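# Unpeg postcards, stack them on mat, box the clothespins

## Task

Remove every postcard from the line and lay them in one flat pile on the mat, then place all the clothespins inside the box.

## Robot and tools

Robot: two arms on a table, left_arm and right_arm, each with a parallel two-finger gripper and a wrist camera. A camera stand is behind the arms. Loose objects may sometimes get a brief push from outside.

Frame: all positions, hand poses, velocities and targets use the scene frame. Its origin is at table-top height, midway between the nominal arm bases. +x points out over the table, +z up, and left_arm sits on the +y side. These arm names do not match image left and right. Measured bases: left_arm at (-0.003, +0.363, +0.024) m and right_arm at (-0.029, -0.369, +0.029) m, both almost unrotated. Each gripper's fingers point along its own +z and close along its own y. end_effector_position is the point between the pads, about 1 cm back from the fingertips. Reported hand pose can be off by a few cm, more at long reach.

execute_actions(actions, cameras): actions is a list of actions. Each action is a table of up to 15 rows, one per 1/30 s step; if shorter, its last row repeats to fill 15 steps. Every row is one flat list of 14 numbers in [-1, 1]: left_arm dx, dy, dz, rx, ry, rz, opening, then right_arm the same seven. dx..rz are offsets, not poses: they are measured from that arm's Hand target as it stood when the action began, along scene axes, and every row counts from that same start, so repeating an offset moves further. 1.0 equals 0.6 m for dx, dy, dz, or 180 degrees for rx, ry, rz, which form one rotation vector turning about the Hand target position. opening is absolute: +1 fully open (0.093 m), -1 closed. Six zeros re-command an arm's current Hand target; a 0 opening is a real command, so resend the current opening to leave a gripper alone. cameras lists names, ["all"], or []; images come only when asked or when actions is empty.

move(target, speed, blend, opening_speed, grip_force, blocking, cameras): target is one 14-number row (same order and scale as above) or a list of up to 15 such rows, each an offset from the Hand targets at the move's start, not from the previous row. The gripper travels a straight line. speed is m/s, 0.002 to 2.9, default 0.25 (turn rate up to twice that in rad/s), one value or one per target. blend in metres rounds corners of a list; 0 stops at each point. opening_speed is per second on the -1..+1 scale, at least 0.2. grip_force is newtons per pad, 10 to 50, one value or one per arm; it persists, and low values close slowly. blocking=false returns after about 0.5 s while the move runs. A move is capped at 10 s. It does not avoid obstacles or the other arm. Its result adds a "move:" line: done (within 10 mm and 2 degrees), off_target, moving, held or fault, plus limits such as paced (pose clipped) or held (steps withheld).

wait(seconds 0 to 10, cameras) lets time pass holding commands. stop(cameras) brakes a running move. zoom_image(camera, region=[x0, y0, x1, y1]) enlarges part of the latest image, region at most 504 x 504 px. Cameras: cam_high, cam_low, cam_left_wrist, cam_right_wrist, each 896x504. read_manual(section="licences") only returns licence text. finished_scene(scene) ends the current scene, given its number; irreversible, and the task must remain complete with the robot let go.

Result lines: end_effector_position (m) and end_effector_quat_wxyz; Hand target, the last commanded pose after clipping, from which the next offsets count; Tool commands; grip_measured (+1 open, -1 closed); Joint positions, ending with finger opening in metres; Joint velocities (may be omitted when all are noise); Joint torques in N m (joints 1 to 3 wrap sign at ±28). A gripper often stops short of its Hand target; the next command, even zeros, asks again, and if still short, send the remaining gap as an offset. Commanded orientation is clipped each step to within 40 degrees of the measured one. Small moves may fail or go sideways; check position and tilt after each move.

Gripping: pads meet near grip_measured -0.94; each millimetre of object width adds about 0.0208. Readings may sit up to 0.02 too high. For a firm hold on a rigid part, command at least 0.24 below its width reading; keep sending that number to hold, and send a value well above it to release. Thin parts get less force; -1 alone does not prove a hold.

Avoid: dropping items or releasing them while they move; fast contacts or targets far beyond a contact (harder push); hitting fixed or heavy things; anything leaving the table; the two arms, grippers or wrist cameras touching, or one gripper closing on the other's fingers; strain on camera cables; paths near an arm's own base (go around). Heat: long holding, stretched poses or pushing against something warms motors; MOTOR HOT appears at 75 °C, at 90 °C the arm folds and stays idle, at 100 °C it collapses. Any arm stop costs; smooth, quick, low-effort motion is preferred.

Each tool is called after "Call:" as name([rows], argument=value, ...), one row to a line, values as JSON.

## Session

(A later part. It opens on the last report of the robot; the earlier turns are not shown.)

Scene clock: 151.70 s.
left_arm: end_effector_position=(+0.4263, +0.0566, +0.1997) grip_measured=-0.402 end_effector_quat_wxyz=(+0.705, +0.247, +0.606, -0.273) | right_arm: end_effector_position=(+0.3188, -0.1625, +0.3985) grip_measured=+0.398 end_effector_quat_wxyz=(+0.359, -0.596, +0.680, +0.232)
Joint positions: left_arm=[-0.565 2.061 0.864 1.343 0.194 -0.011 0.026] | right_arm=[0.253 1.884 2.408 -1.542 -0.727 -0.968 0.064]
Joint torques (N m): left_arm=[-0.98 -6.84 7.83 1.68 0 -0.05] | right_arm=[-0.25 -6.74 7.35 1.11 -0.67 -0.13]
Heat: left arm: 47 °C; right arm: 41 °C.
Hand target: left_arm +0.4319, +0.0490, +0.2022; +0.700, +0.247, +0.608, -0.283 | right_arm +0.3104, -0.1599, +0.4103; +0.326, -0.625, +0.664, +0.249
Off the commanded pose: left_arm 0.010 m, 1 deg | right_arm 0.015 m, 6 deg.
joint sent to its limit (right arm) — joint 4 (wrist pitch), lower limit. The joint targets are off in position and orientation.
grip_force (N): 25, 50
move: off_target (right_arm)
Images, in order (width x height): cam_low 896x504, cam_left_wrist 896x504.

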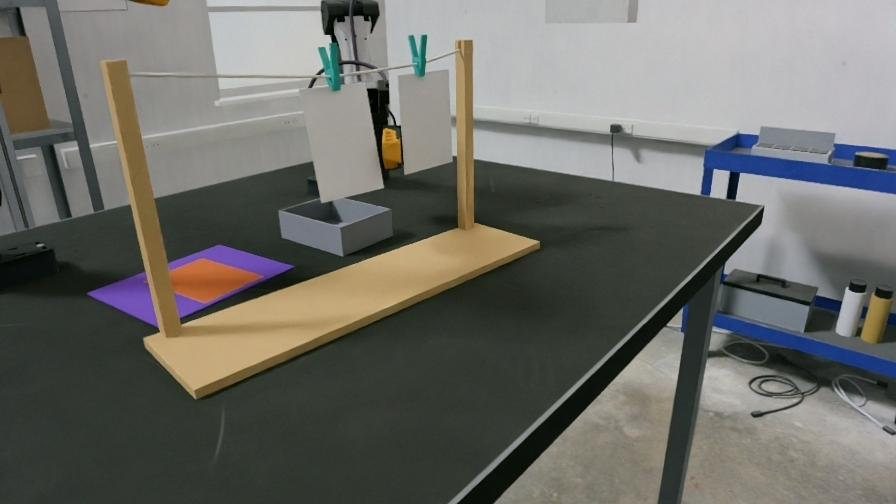

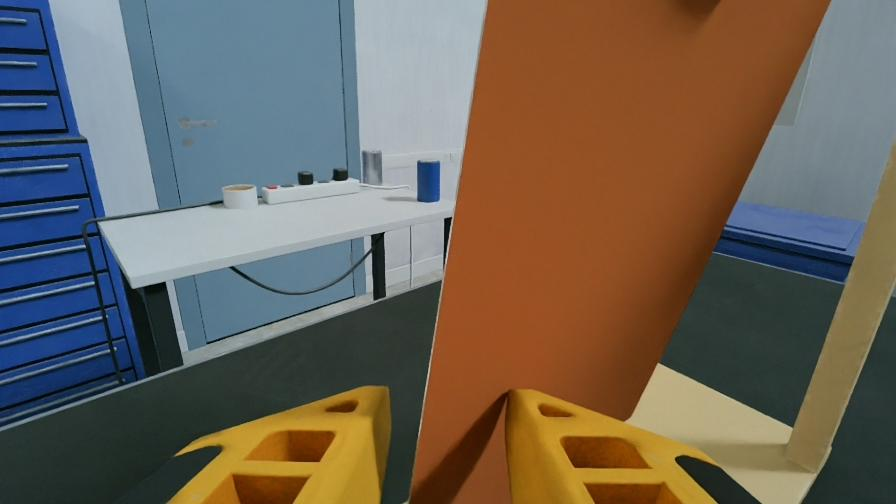

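Call:
move([
  [0.016,0.0,0.0,0,0,0,-0.4,0,0,0,0,0,0,0.4],
  [0.016,0.0,0.0,0,0,0,-1,0,0,0,0,0,0,0.4],
], speed=0.08, cameras=["cam_low","cam_left_wrist"])

Call:
zoom_image(camera="cam_low", region=[260, 20, 480, 220])

Scene clock: 155.60 s.
left_arm: end_effector_position=(+0.4299, +0.0486, +0.1988) grip_measured=-0.978 end_effector_quat_wxyz=(+0.701, +0.255, +0.604, -0.281) | right_arm: end_effector_position=(+0.3188, -0.1625, +0.3985) grip_measured=+0.398 end_effector_quat_wxyz=(+0.359, -0.596, +0.680, +0.232)
Joint positions: left_arm=[-0.567 2.082 0.901 1.326 0.219 -0.013 0] | right_arm=[0.253 1.884 2.408 -1.542 -0.727 -0.968 0.064]
Joint torques (N m): left_arm=[0.18 -7.02 7.95 1.66 0.01 -0.07] | right_arm=[-0.25 -6.72 7.36 1.12 -0.67 -0.13]
Heat: left arm: 47 °C; right arm: 40 °C.
Hand target: left_arm +0.4415, +0.0490, +0.2022; +0.700, +0.247, +0.608, -0.283 | right_arm +0.3104, -0.1599, +0.4103; +0.326, -0.625, +0.664, +0.249
Off the commanded pose: left_arm 0.012 m, 1 deg | right_arm 0.015 m, 6 deg.
joint sent to its limit (right arm) — joint 4 (wrist pitch), lower limit. The joint targets are off in position and orientation.
grip_force (N): 25, 50
move: off_target (left_arm, right_arm)
Images, in order (width x height): cam_low 896x504, cam_left_wrist 896x504.

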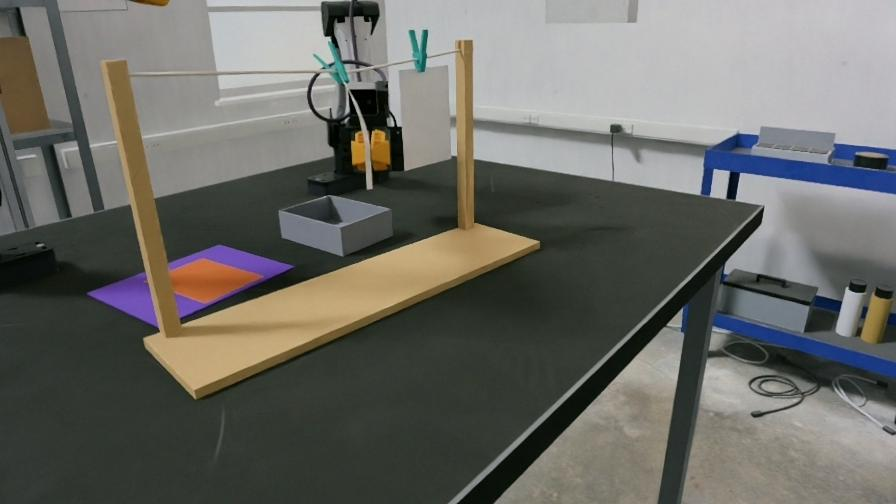

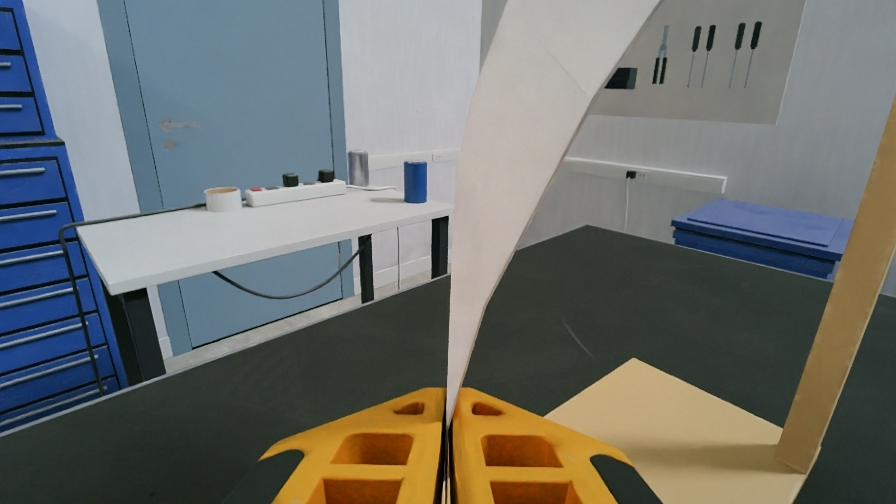

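Scaled by 2.291 from the camera's 896x504 image, which has a finer 1280x720 frame.

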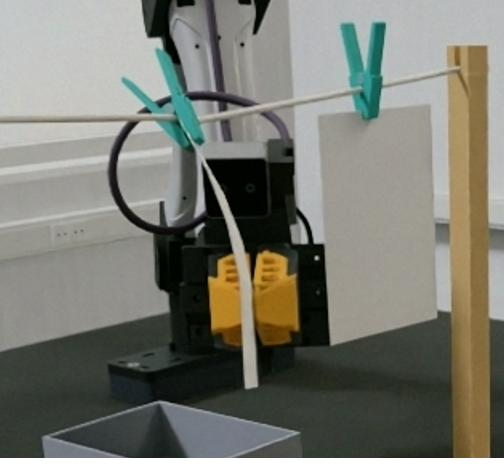

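Call:
move([
  [-0.03,0.0,0.0,0,0,-0.1,-1,0,0,0,0,0,0,0.4],
  [-0.055,-0.01,0.0,0,0,-0.2,-1,0,0,0,0,0,0,0.4],
], speed=0.08, blend=[0.01,0], cameras=["all"])

Call:
zoom_image(camera="cam_low", region=[260, 20, 480, 220])

Scene clock: 160.53 s.
left_arm: end_effector_position=(+0.3992, +0.0396, +0.1894) grip_measured=-0.978 end_effector_quat_wxyz=(+0.558, +0.417, +0.521, -0.492) | right_arm: end_effector_position=(+0.3188, -0.1625, +0.3985) grip_measured=+0.398 end_effector_quat_wxyz=(+0.359, -0.596, +0.680, +0.232)
Joint positions: left_arm=[-0.409 2.193 1.064 1.326 0.986 -0.212 0] | right_arm=[0.253 1.884 2.408 -1.542 -0.727 -0.968 0.064]
Joint torques (N m): left_arm=[0.34 -7.65 7.91 1.89 0.04 0.02] | right_arm=[-0.24 -6.76 7.35 1.11 -0.67 -0.13]
Heat: left arm: 46 °C; right arm: 40 °C.
Hand target: left_arm +0.4085, +0.0430, +0.2022; +0.578, +0.423, +0.502, -0.485 | right_arm +0.3104, -0.1599, +0.4103; +0.326, -0.625, +0.664, +0.249
Off the commanded pose: left_arm 0.016 m, 3 deg | right_arm 0.015 m, 6 deg.
joint sent to its limit (right arm) — joint 4 (wrist pitch), lower limit. The joint targets are off in position and orientation.
grip_force (N): 25, 50
move: off_target (left_arm, right_arm)

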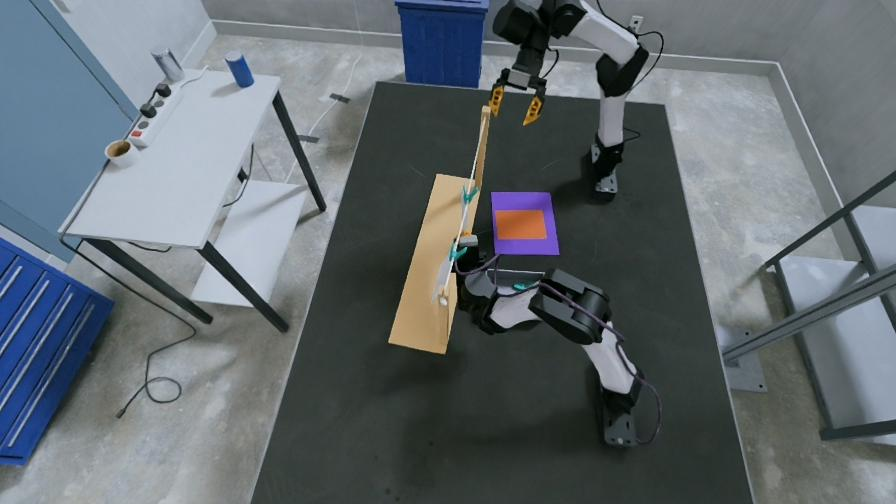

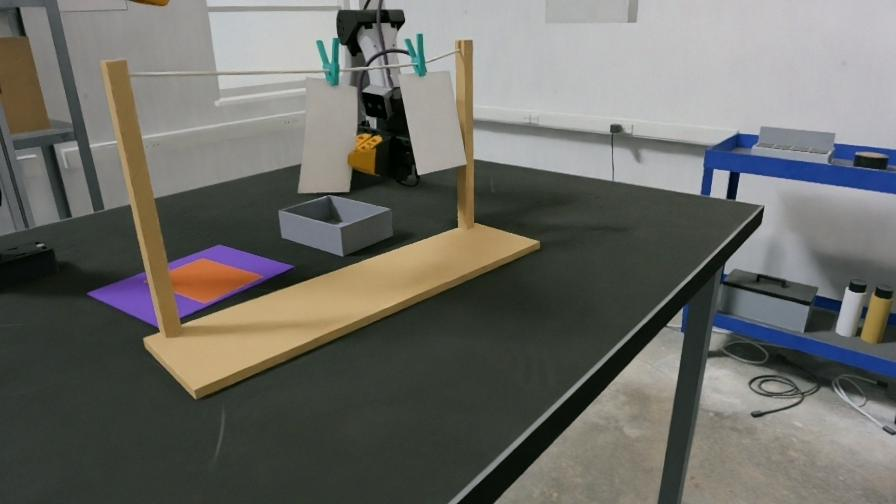

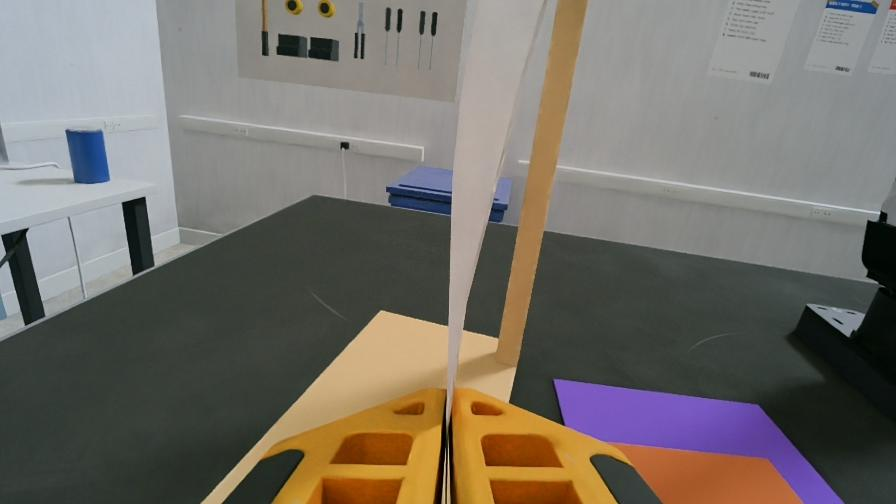

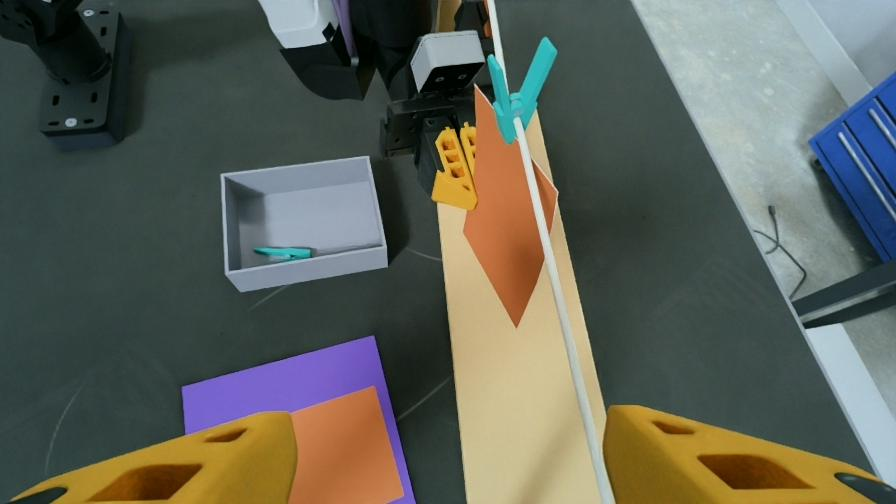

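Scaled by 2.291 from the camera's 896x504 image, which has a finer 1280x720 frame.

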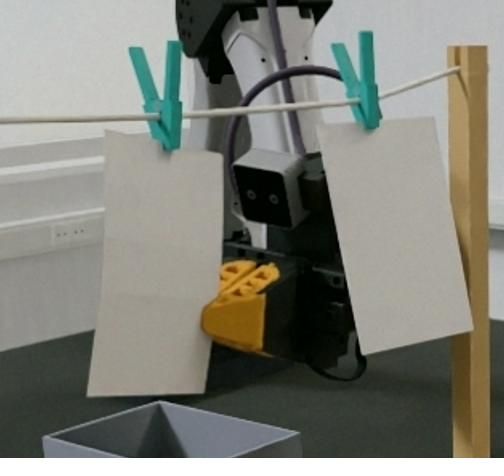

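Call:
zoom_image(camera="cam_low", region=[340, 30, 440, 110])

Call:
zoom_image(camera="cam_high", region=[420, 180, 560, 320])

Scaled by 5.040 from the camera's 896x504 image, which has a finer 1280x720 frame.

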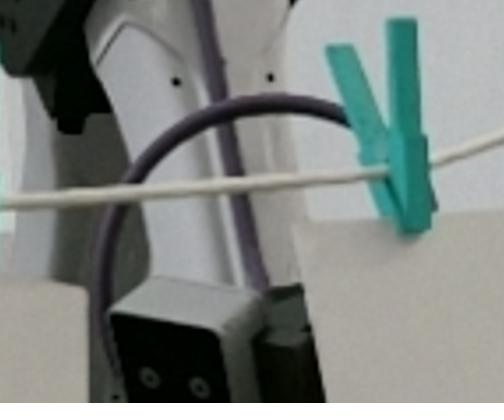

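Scaled by 3.600 from the camera's 896x504 image, which has a finer 1280x720 frame.

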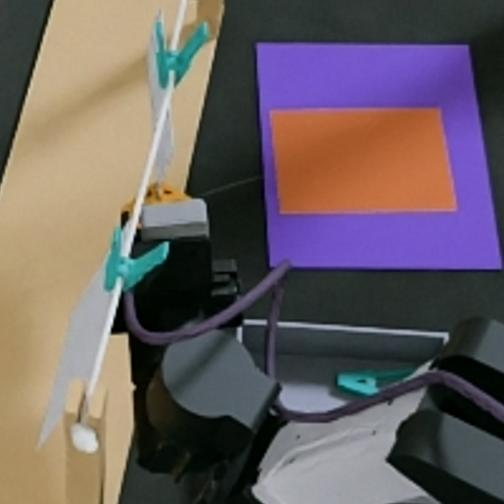

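Call:
move([
  [-0.035,-0.01,0.0,0,0,0,-1,0.07,0.18,0.03,0,0,0,0.4],
], speed=0.12, cameras=["all"])

Call:
zoom_image(camera="cam_high", region=[420, 180, 560, 320])

Scene clock: 162.80 s.
left_arm: end_effector_position=(+0.3932, +0.0376, +0.1803) grip_measured=-0.978 end_effector_quat_wxyz=(+0.550, +0.413, +0.532, -0.495) | right_arm: end_effector_position=(+0.3430, -0.0536, +0.4087) grip_measured=+0.398 end_effector_quat_wxyz=(+0.386, -0.580, +0.665, +0.271)
Joint positions: left_arm=[-0.419 2.193 1.035 1.326 0.973 -0.212 0] | right_arm=[0.485 2.183 2.832 -1.436 -0.67 -0.662 0.064]
Joint torques (N m): left_arm=[-0.98 -11.07 3.82 2.16 -0.16 0.17] | right_arm=[0.4 -8.85 6.94 2.31 -0.08 0.16]
Heat: left arm: 46 °C; right arm: 40 °C.
Hand target: left_arm +0.3875, +0.0370, +0.2022; +0.578, +0.423, +0.502, -0.485 | right_arm +0.3524, -0.0519, +0.4283; +0.326, -0.625, +0.664, +0.249
Off the commanded pose: left_arm 0.023 m, 5 deg | right_arm 0.022 m, 9 deg.
elbow stopped short (right arm): the move would have taken joint 3 (elbow) straighter than the controller allows.
grip_force (N): 25, 50
move: off_target (left_arm, right_arm)

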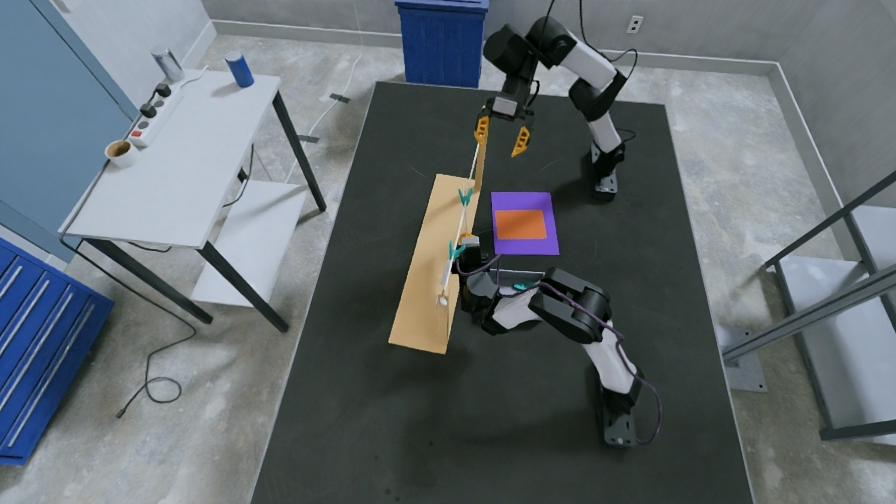

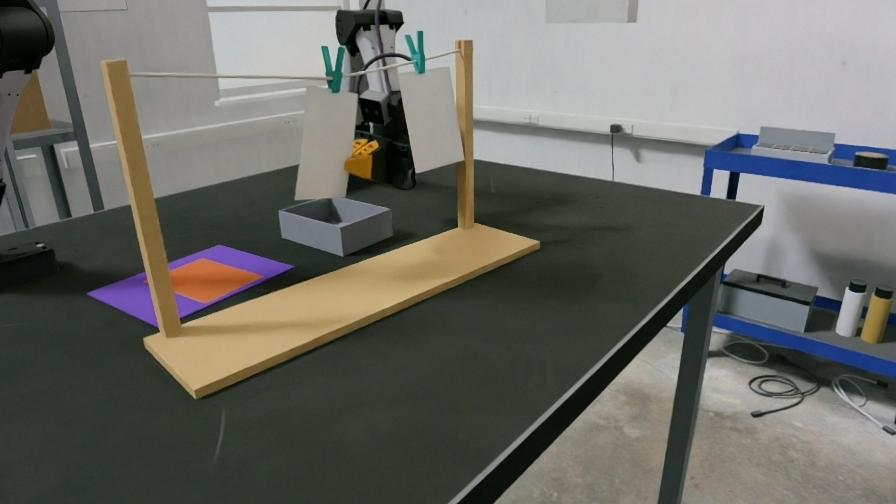

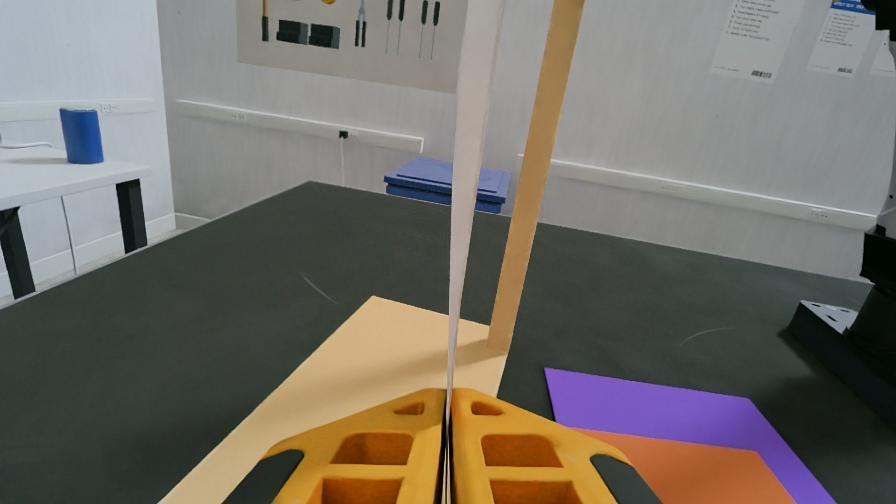

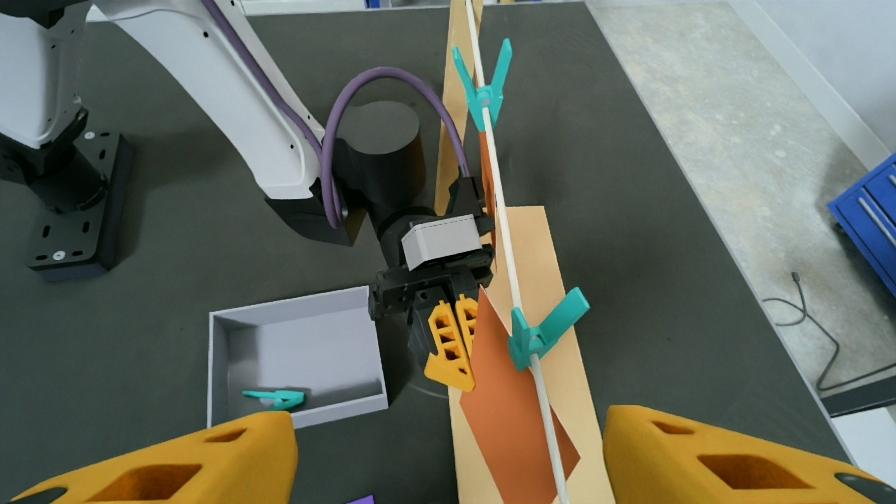

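Scaled by 3.600 from the camera's 896x504 image, which has a finer 1280x720 frame.

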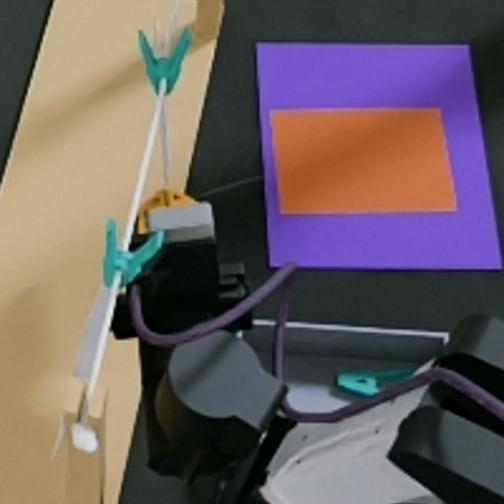

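Call:
move([
  [0.012,0.0,-0.012,0,0,0,-1,0.085,0.065,-0.05,0,0,0,0.4],
], speed=0.12, cameras=["cam_low","cam_right_wrist"])

Call:
zoom_image(camera="cam_low", region=[260, 0, 460, 150])

Scene clock: 164.87 s.
left_arm: end_effector_position=(+0.3932, +0.0376, +0.1803) grip_measured=-0.978 end_effector_quat_wxyz=(+0.550, +0.413, +0.532, -0.495) | right_arm: end_effector_position=(+0.3978, -0.0196, +0.3756) grip_measured=+0.398 end_effector_quat_wxyz=(+0.413, -0.562, +0.665, +0.267)
Joint positions: left_arm=[-0.419 2.193 1.035 1.326 0.973 -0.212 0] | right_arm=[0.5 2.316 2.835 -1.218 -0.641 -0.596 0.064]
Joint torques (N m): left_arm=[-0.38 -8.16 5.94 2.24 -0.09 0.18] | right_arm=[0.64 -10.51 7.35 2.43 -0.05 0.17]
Heat: left arm: 46 °C; right arm: 40 °C.
Hand target: left_arm +0.3947, +0.0370, +0.1950; +0.578, +0.423, +0.502, -0.485 | right_arm +0.4034, -0.0129, +0.3983; +0.326, -0.625, +0.664, +0.249
Off the commanded pose: left_arm 0.015 m, 5 deg | right_arm 0.024 m, 12 deg.
elbow stopped short (right arm): the move would have taken joint 3 (elbow) straighter than the controller allows.
grip_force (N): 25, 50
move: off_target (left_arm, right_arm)
Images, in order (width x height): cam_low 896x504, cam_right_wrist 896x504.

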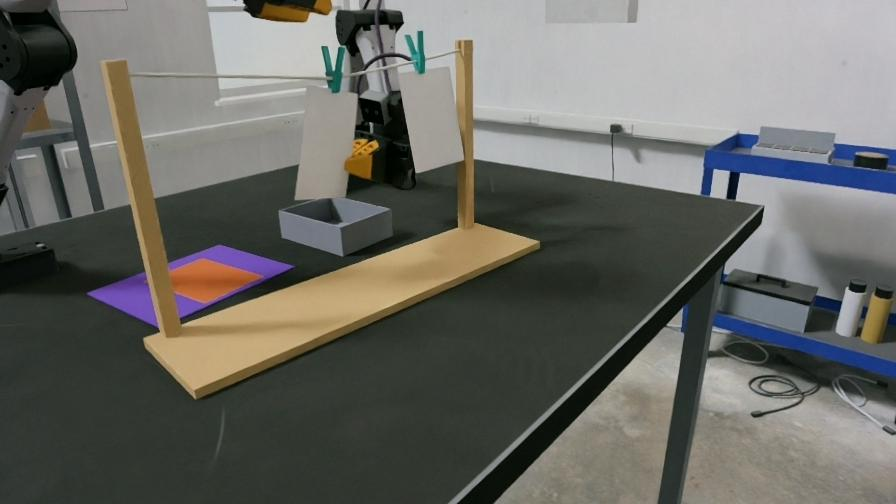

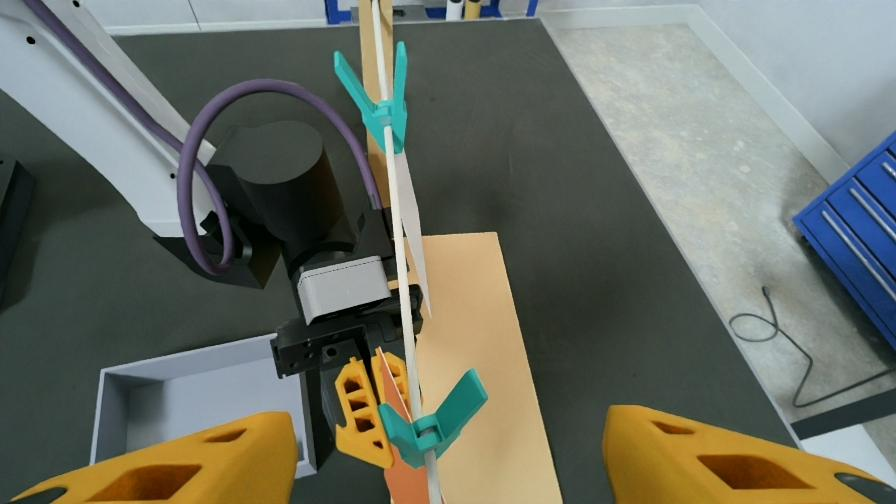

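Scaled by 2.520 from the camera's 896x504 image, which has a finer 1280x720 frame.

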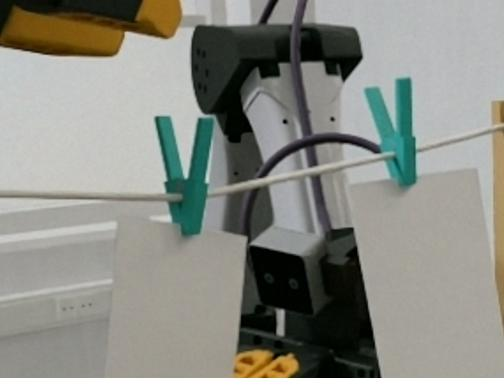

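Call:
move([
  [0.0,0.0,0.0,0,0,0,-1,0.003,0.004,-0.06,0,0,0,0.35],
], speed=0.1, cameras=["cam_low","cam_right_wrist"])

Call:
zoom_image(camera="cam_low", region=[260, 0, 460, 150])

Scene clock: 167.07 s.
left_arm: end_effector_position=(+0.3932, +0.0376, +0.1803) grip_measured=-0.978 end_effector_quat_wxyz=(+0.550, +0.413, +0.532, -0.495) | right_arm: end_effector_position=(+0.4074, -0.0146, +0.3506) grip_measured=+0.352 end_effector_quat_wxyz=(+0.397, -0.570, +0.669, +0.265)
Joint positions: left_arm=[-0.419 2.193 1.035 1.326 0.973 -0.212 0] | right_arm=[0.5 2.364 2.835 -1.217 -0.64 -0.622 0.062]
Joint torques (N m): left_arm=[-0.32 -8.16 5.9 2.24 -0.08 0.17] | right_arm=[0.75 -10.7 7.47 1.81 -0.06 -0.13]
Heat: left arm: 46 °C; right arm: 40 °C.
Hand target: left_arm +0.3947, +0.0370, +0.1950; +0.578, +0.423, +0.502, -0.485 | right_arm +0.4052, -0.0105, +0.3623; +0.326, -0.625, +0.664, +0.249
Off the commanded pose: left_arm 0.015 m, 5 deg | right_arm 0.013 m, 10 deg.
elbow stopped short (right arm): the move would have taken joint 3 (elbow) straighter than the controller allows.
grip_force (N): 25, 50
move: off_target (left_arm, right_arm)
Images, in order (width x height): cam_low 896x504, cam_right_wrist 896x504.

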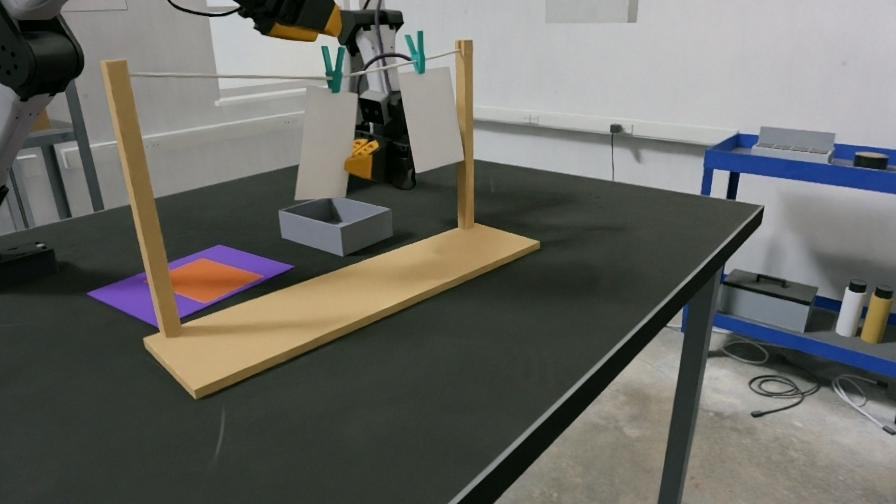

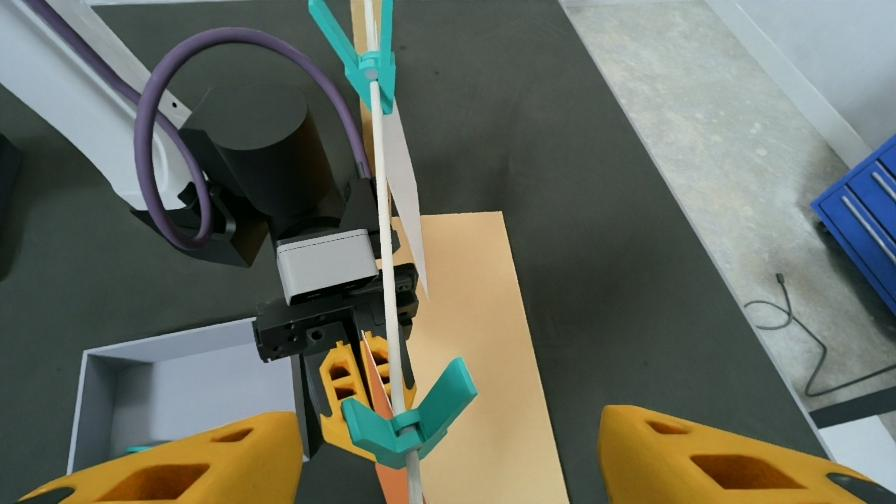

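Scaled by 2.520 from the camera's 896x504 image, which has a finer 1280x720 frame.

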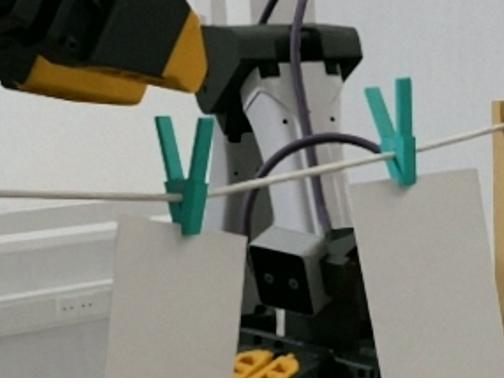

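Call:
move([
  [0.0,0.0,0.0,0,0,0,-1,-0.022,0.025,0.0,0,0,0,0.35],
  [0.0,0.0,0.0,0,0,0,-1,-0.022,0.027,-0.035,0,0,0,0.35],
], speed=0.08, blend=[0.005,0], cameras=["cam_low","cam_right_wrist"])

Call:
zoom_image(camera="cam_low", region=[260, 0, 460, 150])

Scene clock: 169.43 s.
left_arm: end_effector_position=(+0.3932, +0.0376, +0.1803) grip_measured=-0.978 end_effector_quat_wxyz=(+0.550, +0.413, +0.532, -0.495) | right_arm: end_effector_position=(+0.3975, +0.0066, +0.3331) grip_measured=+0.352 end_effector_quat_wxyz=(+0.379, -0.588, +0.664, +0.262)
Joint positions: left_arm=[-0.419 2.193 1.035 1.326 0.973 -0.212 0] | right_arm=[0.549 2.392 2.835 -1.221 -0.611 -0.635 0.062]
Joint torques (N m): left_arm=[-0.34 -8.12 5.91 2.23 -0.08 0.17] | right_arm=[0.62 -11.29 7.56 1.43 -0.05 -0.15]
Heat: left arm: 47 °C; right arm: 40 °C.
Hand target: left_arm +0.3947, +0.0370, +0.1950; +0.578, +0.423, +0.502, -0.485 | right_arm +0.3920, +0.0057, +0.3413; +0.326, -0.625, +0.664, +0.249
Off the commanded pose: left_arm 0.015 m, 5 deg | right_arm 0.010 m, 8 deg.
elbow stopped short (right arm): the move would have taken joint 3 (elbow) straighter than the controller allows.
grip_force (N): 25, 50
move: off_target (left_arm, right_arm)
Images, in order (width x height): cam_low 896x504, cam_right_wrist 896x504.

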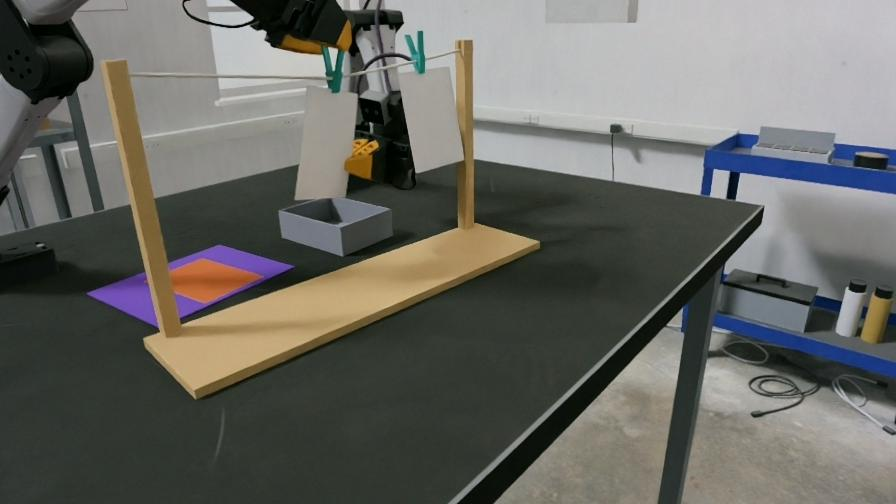

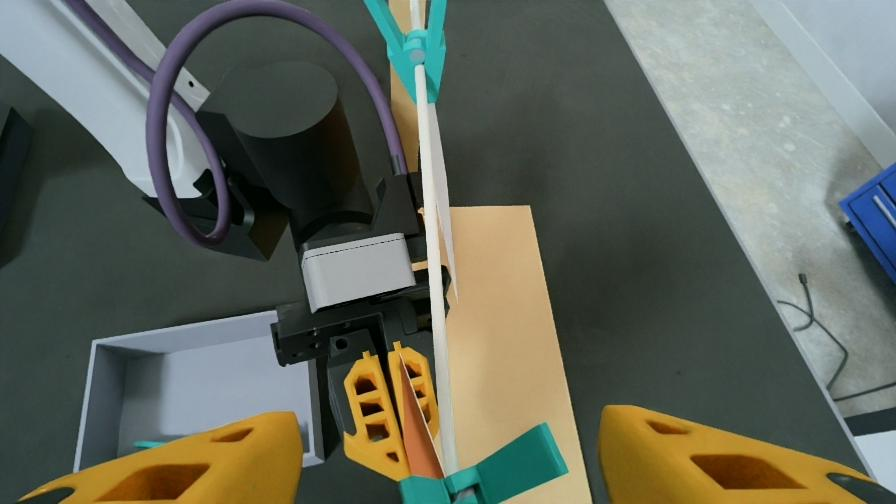

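Scaled by 2.520 from the camera's 896x504 image, which has a finer 1280x720 frame.

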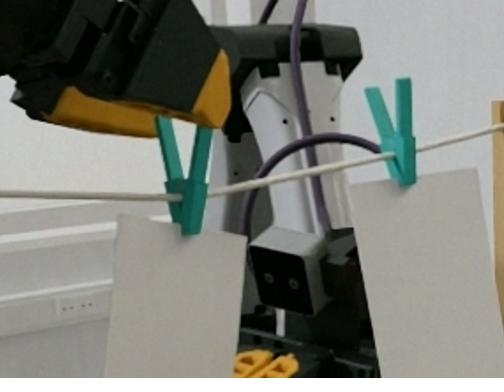

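Call:
move([
  [0.0,0.0,0.0,0,0,0,-1,0.012,-0.003,-0.012,0,0,0,0.35],
  [0.0,0.0,0.0,0,0,0,-1,0.012,-0.003,-0.012,0,0,0,-0.15],
], speed=0.08, opening_speed=0.5, cameras=["cam_low","cam_right_wrist"])

Call:
zoom_image(camera="cam_low", region=[260, 0, 460, 150])

Scene clock: 172.47 s.
left_arm: end_effector_position=(+0.3937, +0.0382, +0.1803) grip_measured=-0.978 end_effector_quat_wxyz=(+0.550, +0.412, +0.532, -0.495) | right_arm: end_effector_position=(+0.3994, +0.0078, +0.3265) grip_measured=-0.148 end_effector_quat_wxyz=(+0.376, -0.592, +0.664, +0.260)
Joint positions: left_arm=[-0.418 2.193 1.035 1.326 0.973 -0.212 0] | right_arm=[0.549 2.404 2.835 -1.221 -0.611 -0.648 0.038]
Joint torques (N m): left_arm=[-0.36 -8.13 5.91 2.22 -0.08 0.18] | right_arm=[-0.18 -10.97 7.61 1.51 -0.12 -0.14]
Heat: left arm: 47 °C; right arm: 41 °C.
Hand target: left_arm +0.3947, +0.0370, +0.1950; +0.578, +0.423, +0.502, -0.485 | right_arm +0.3992, +0.0039, +0.3341; +0.326, -0.625, +0.664, +0.249
Off the commanded pose: left_arm 0.015 m, 5 deg | right_arm 0.009 m, 7 deg.
elbow stopped short (right arm): the move would have taken joint 3 (elbow) straighter than the controller allows.
grip_force (N): 25, 50
move: off_target (left_arm, right_arm); target 2's new opening was sent with right_arm's hand 0.009 m and 7 deg from that target
Images, in order (width x height): cam_low 896x504, cam_right_wrist 896x504.

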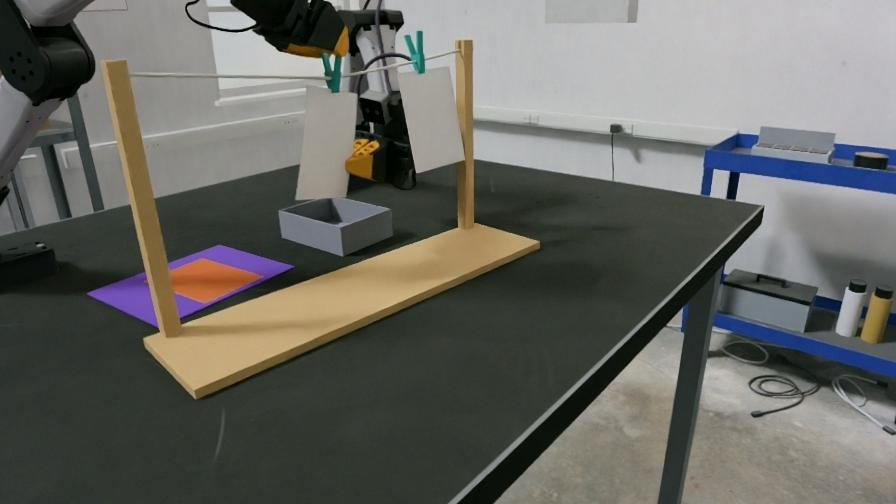

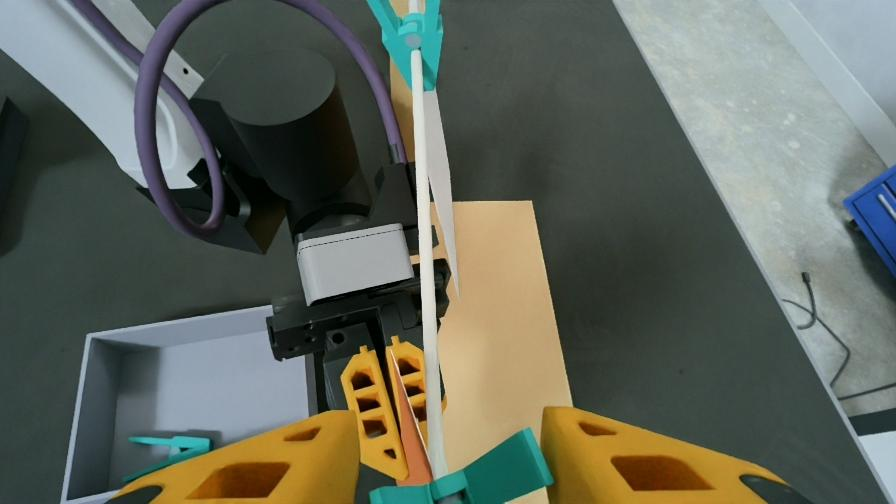

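Scaled by 2.520 from the camera's 896x504 image, which has a finer 1280x720 frame.

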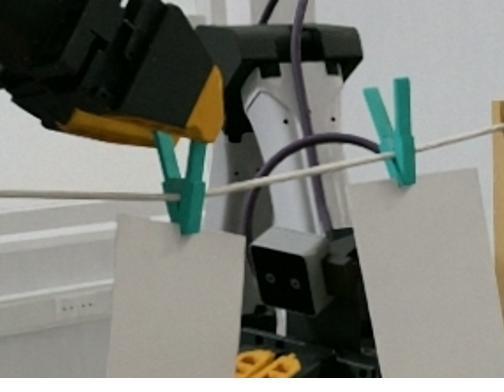

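Call:
move([
  [0.0,0.0,0.0,0,0,0,-1,0.004,0,0,0,0,0,-0.45],
], speed=0.08, opening_speed=0.4, cameras=["cam_low","cam_right_wrist"])

Call:
zoom_image(camera="cam_low", region=[260, 0, 460, 150])

Scene clock: 173.90 s.
left_arm: end_effector_position=(+0.3942, +0.0388, +0.1803) grip_measured=-0.978 end_effector_quat_wxyz=(+0.550, +0.412, +0.532, -0.494) | right_arm: end_effector_position=(+0.4006, +0.0065, +0.3265) grip_measured=-0.445 end_effector_quat_wxyz=(+0.376, -0.591, +0.665, +0.260)
Joint positions: left_arm=[-0.416 2.193 1.035 1.326 0.973 -0.212 0] | right_arm=[0.546 2.404 2.835 -1.221 -0.611 -0.648 0.024]
Joint torques (N m): left_arm=[-0.4 -8.17 5.9 2.23 -0.09 0.17] | right_arm=[-0.42 -10.8 7.58 1.59 -0.12 -0.1]
Heat: left arm: 47 °C; right arm: 41 °C.
Hand target: left_arm +0.3947, +0.0370, +0.1950; +0.578, +0.423, +0.502, -0.485 | right_arm +0.4016, +0.0039, +0.3341; +0.326, -0.625, +0.664, +0.249
Off the commanded pose: left_arm 0.015 m, 5 deg | right_arm 0.008 m, 7 deg.
elbow stopped short (right arm): the move would have taken joint 3 (elbow) straighter than the controller allows.
grip_force (N): 25, 50
move: off_target (left_arm, right_arm)
Images, in order (width x height): cam_low 896x504, cam_right_wrist 896x504.

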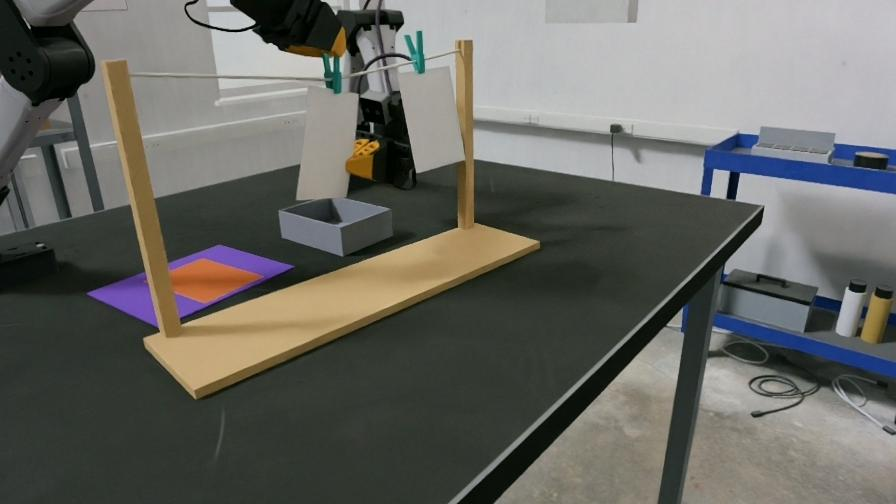

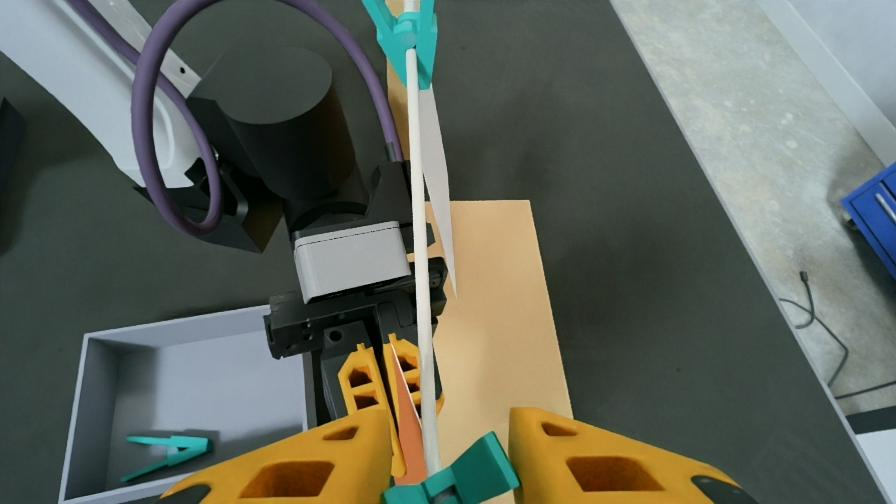

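Scaled by 2.520 from the camera's 896x504 image, which has a finer 1280x720 frame.

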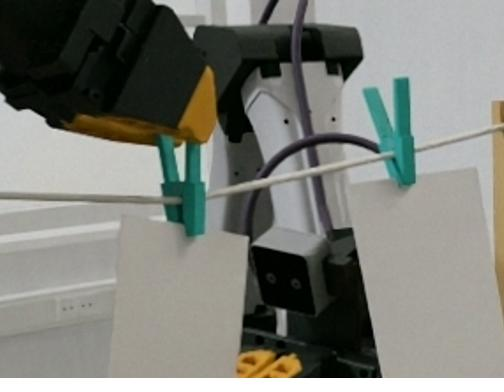

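Call:
move([
  [0.0,0.0,0.0,0,0,0,-1,0.0,0,0,0,0,0,-0.75],
], speed=0.08, opening_speed=0.4, cameras=["cam_low","cam_right_wrist"])

Call:
zoom_image(camera="cam_low", region=[260, 0, 460, 150])

Scene clock: 175.70 s.
left_arm: end_effector_position=(+0.3942, +0.0388, +0.1803) grip_measured=-0.978 end_effector_quat_wxyz=(+0.550, +0.412, +0.532, -0.494) | right_arm: end_effector_position=(+0.4000, +0.0072, +0.3265) grip_measured=-0.728 end_effector_quat_wxyz=(+0.376, -0.592, +0.664, +0.260)
Joint positions: left_arm=[-0.416 2.193 1.035 1.326 0.973 -0.212 0] | right_arm=[0.548 2.404 2.835 -1.221 -0.611 -0.648 0.01]
Joint torques (N m): left_arm=[-0.32 -8.14 5.9 2.24 -0.1 0.18] | right_arm=[-0.4 -10.77 7.62 1.59 -0.14 -0.11]
Heat: left arm: 48 °C; right arm: 42 °C.
Hand target: left_arm +0.3947, +0.0370, +0.1950; +0.578, +0.423, +0.502, -0.485 | right_arm +0.4016, +0.0039, +0.3341; +0.326, -0.625, +0.664, +0.249
Off the commanded pose: left_arm 0.015 m, 5 deg | right_arm 0.008 m, 7 deg.
elbow stopped short (right arm): the move would have taken joint 3 (elbow) straighter than the controller allows.
grip_force (N): 25, 50
move: off_target (left_arm, right_arm)
Images, in order (width x height): cam_low 896x504, cam_right_wrist 896x504.

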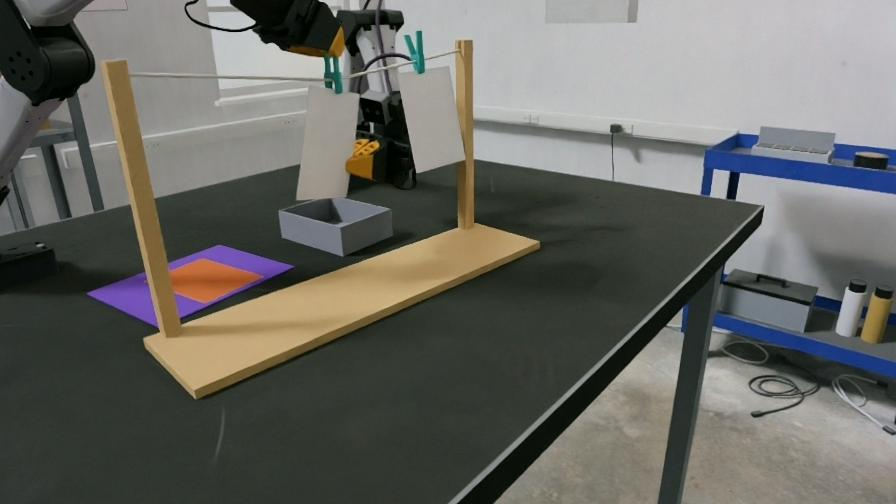

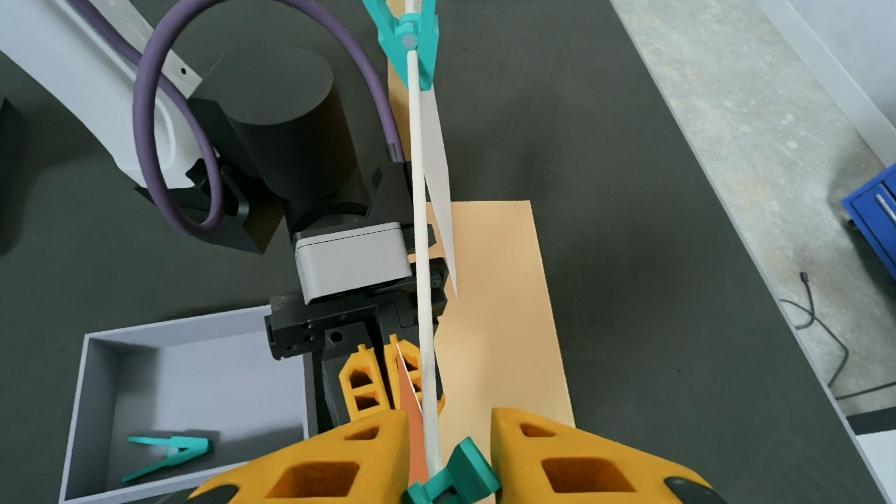

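Scaled by 2.520 from the camera's 896x504 image, which has a finer 1280x720 frame.

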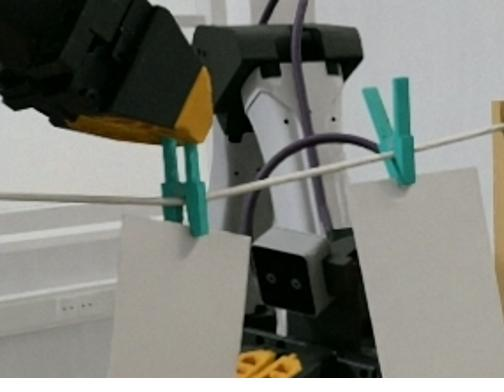

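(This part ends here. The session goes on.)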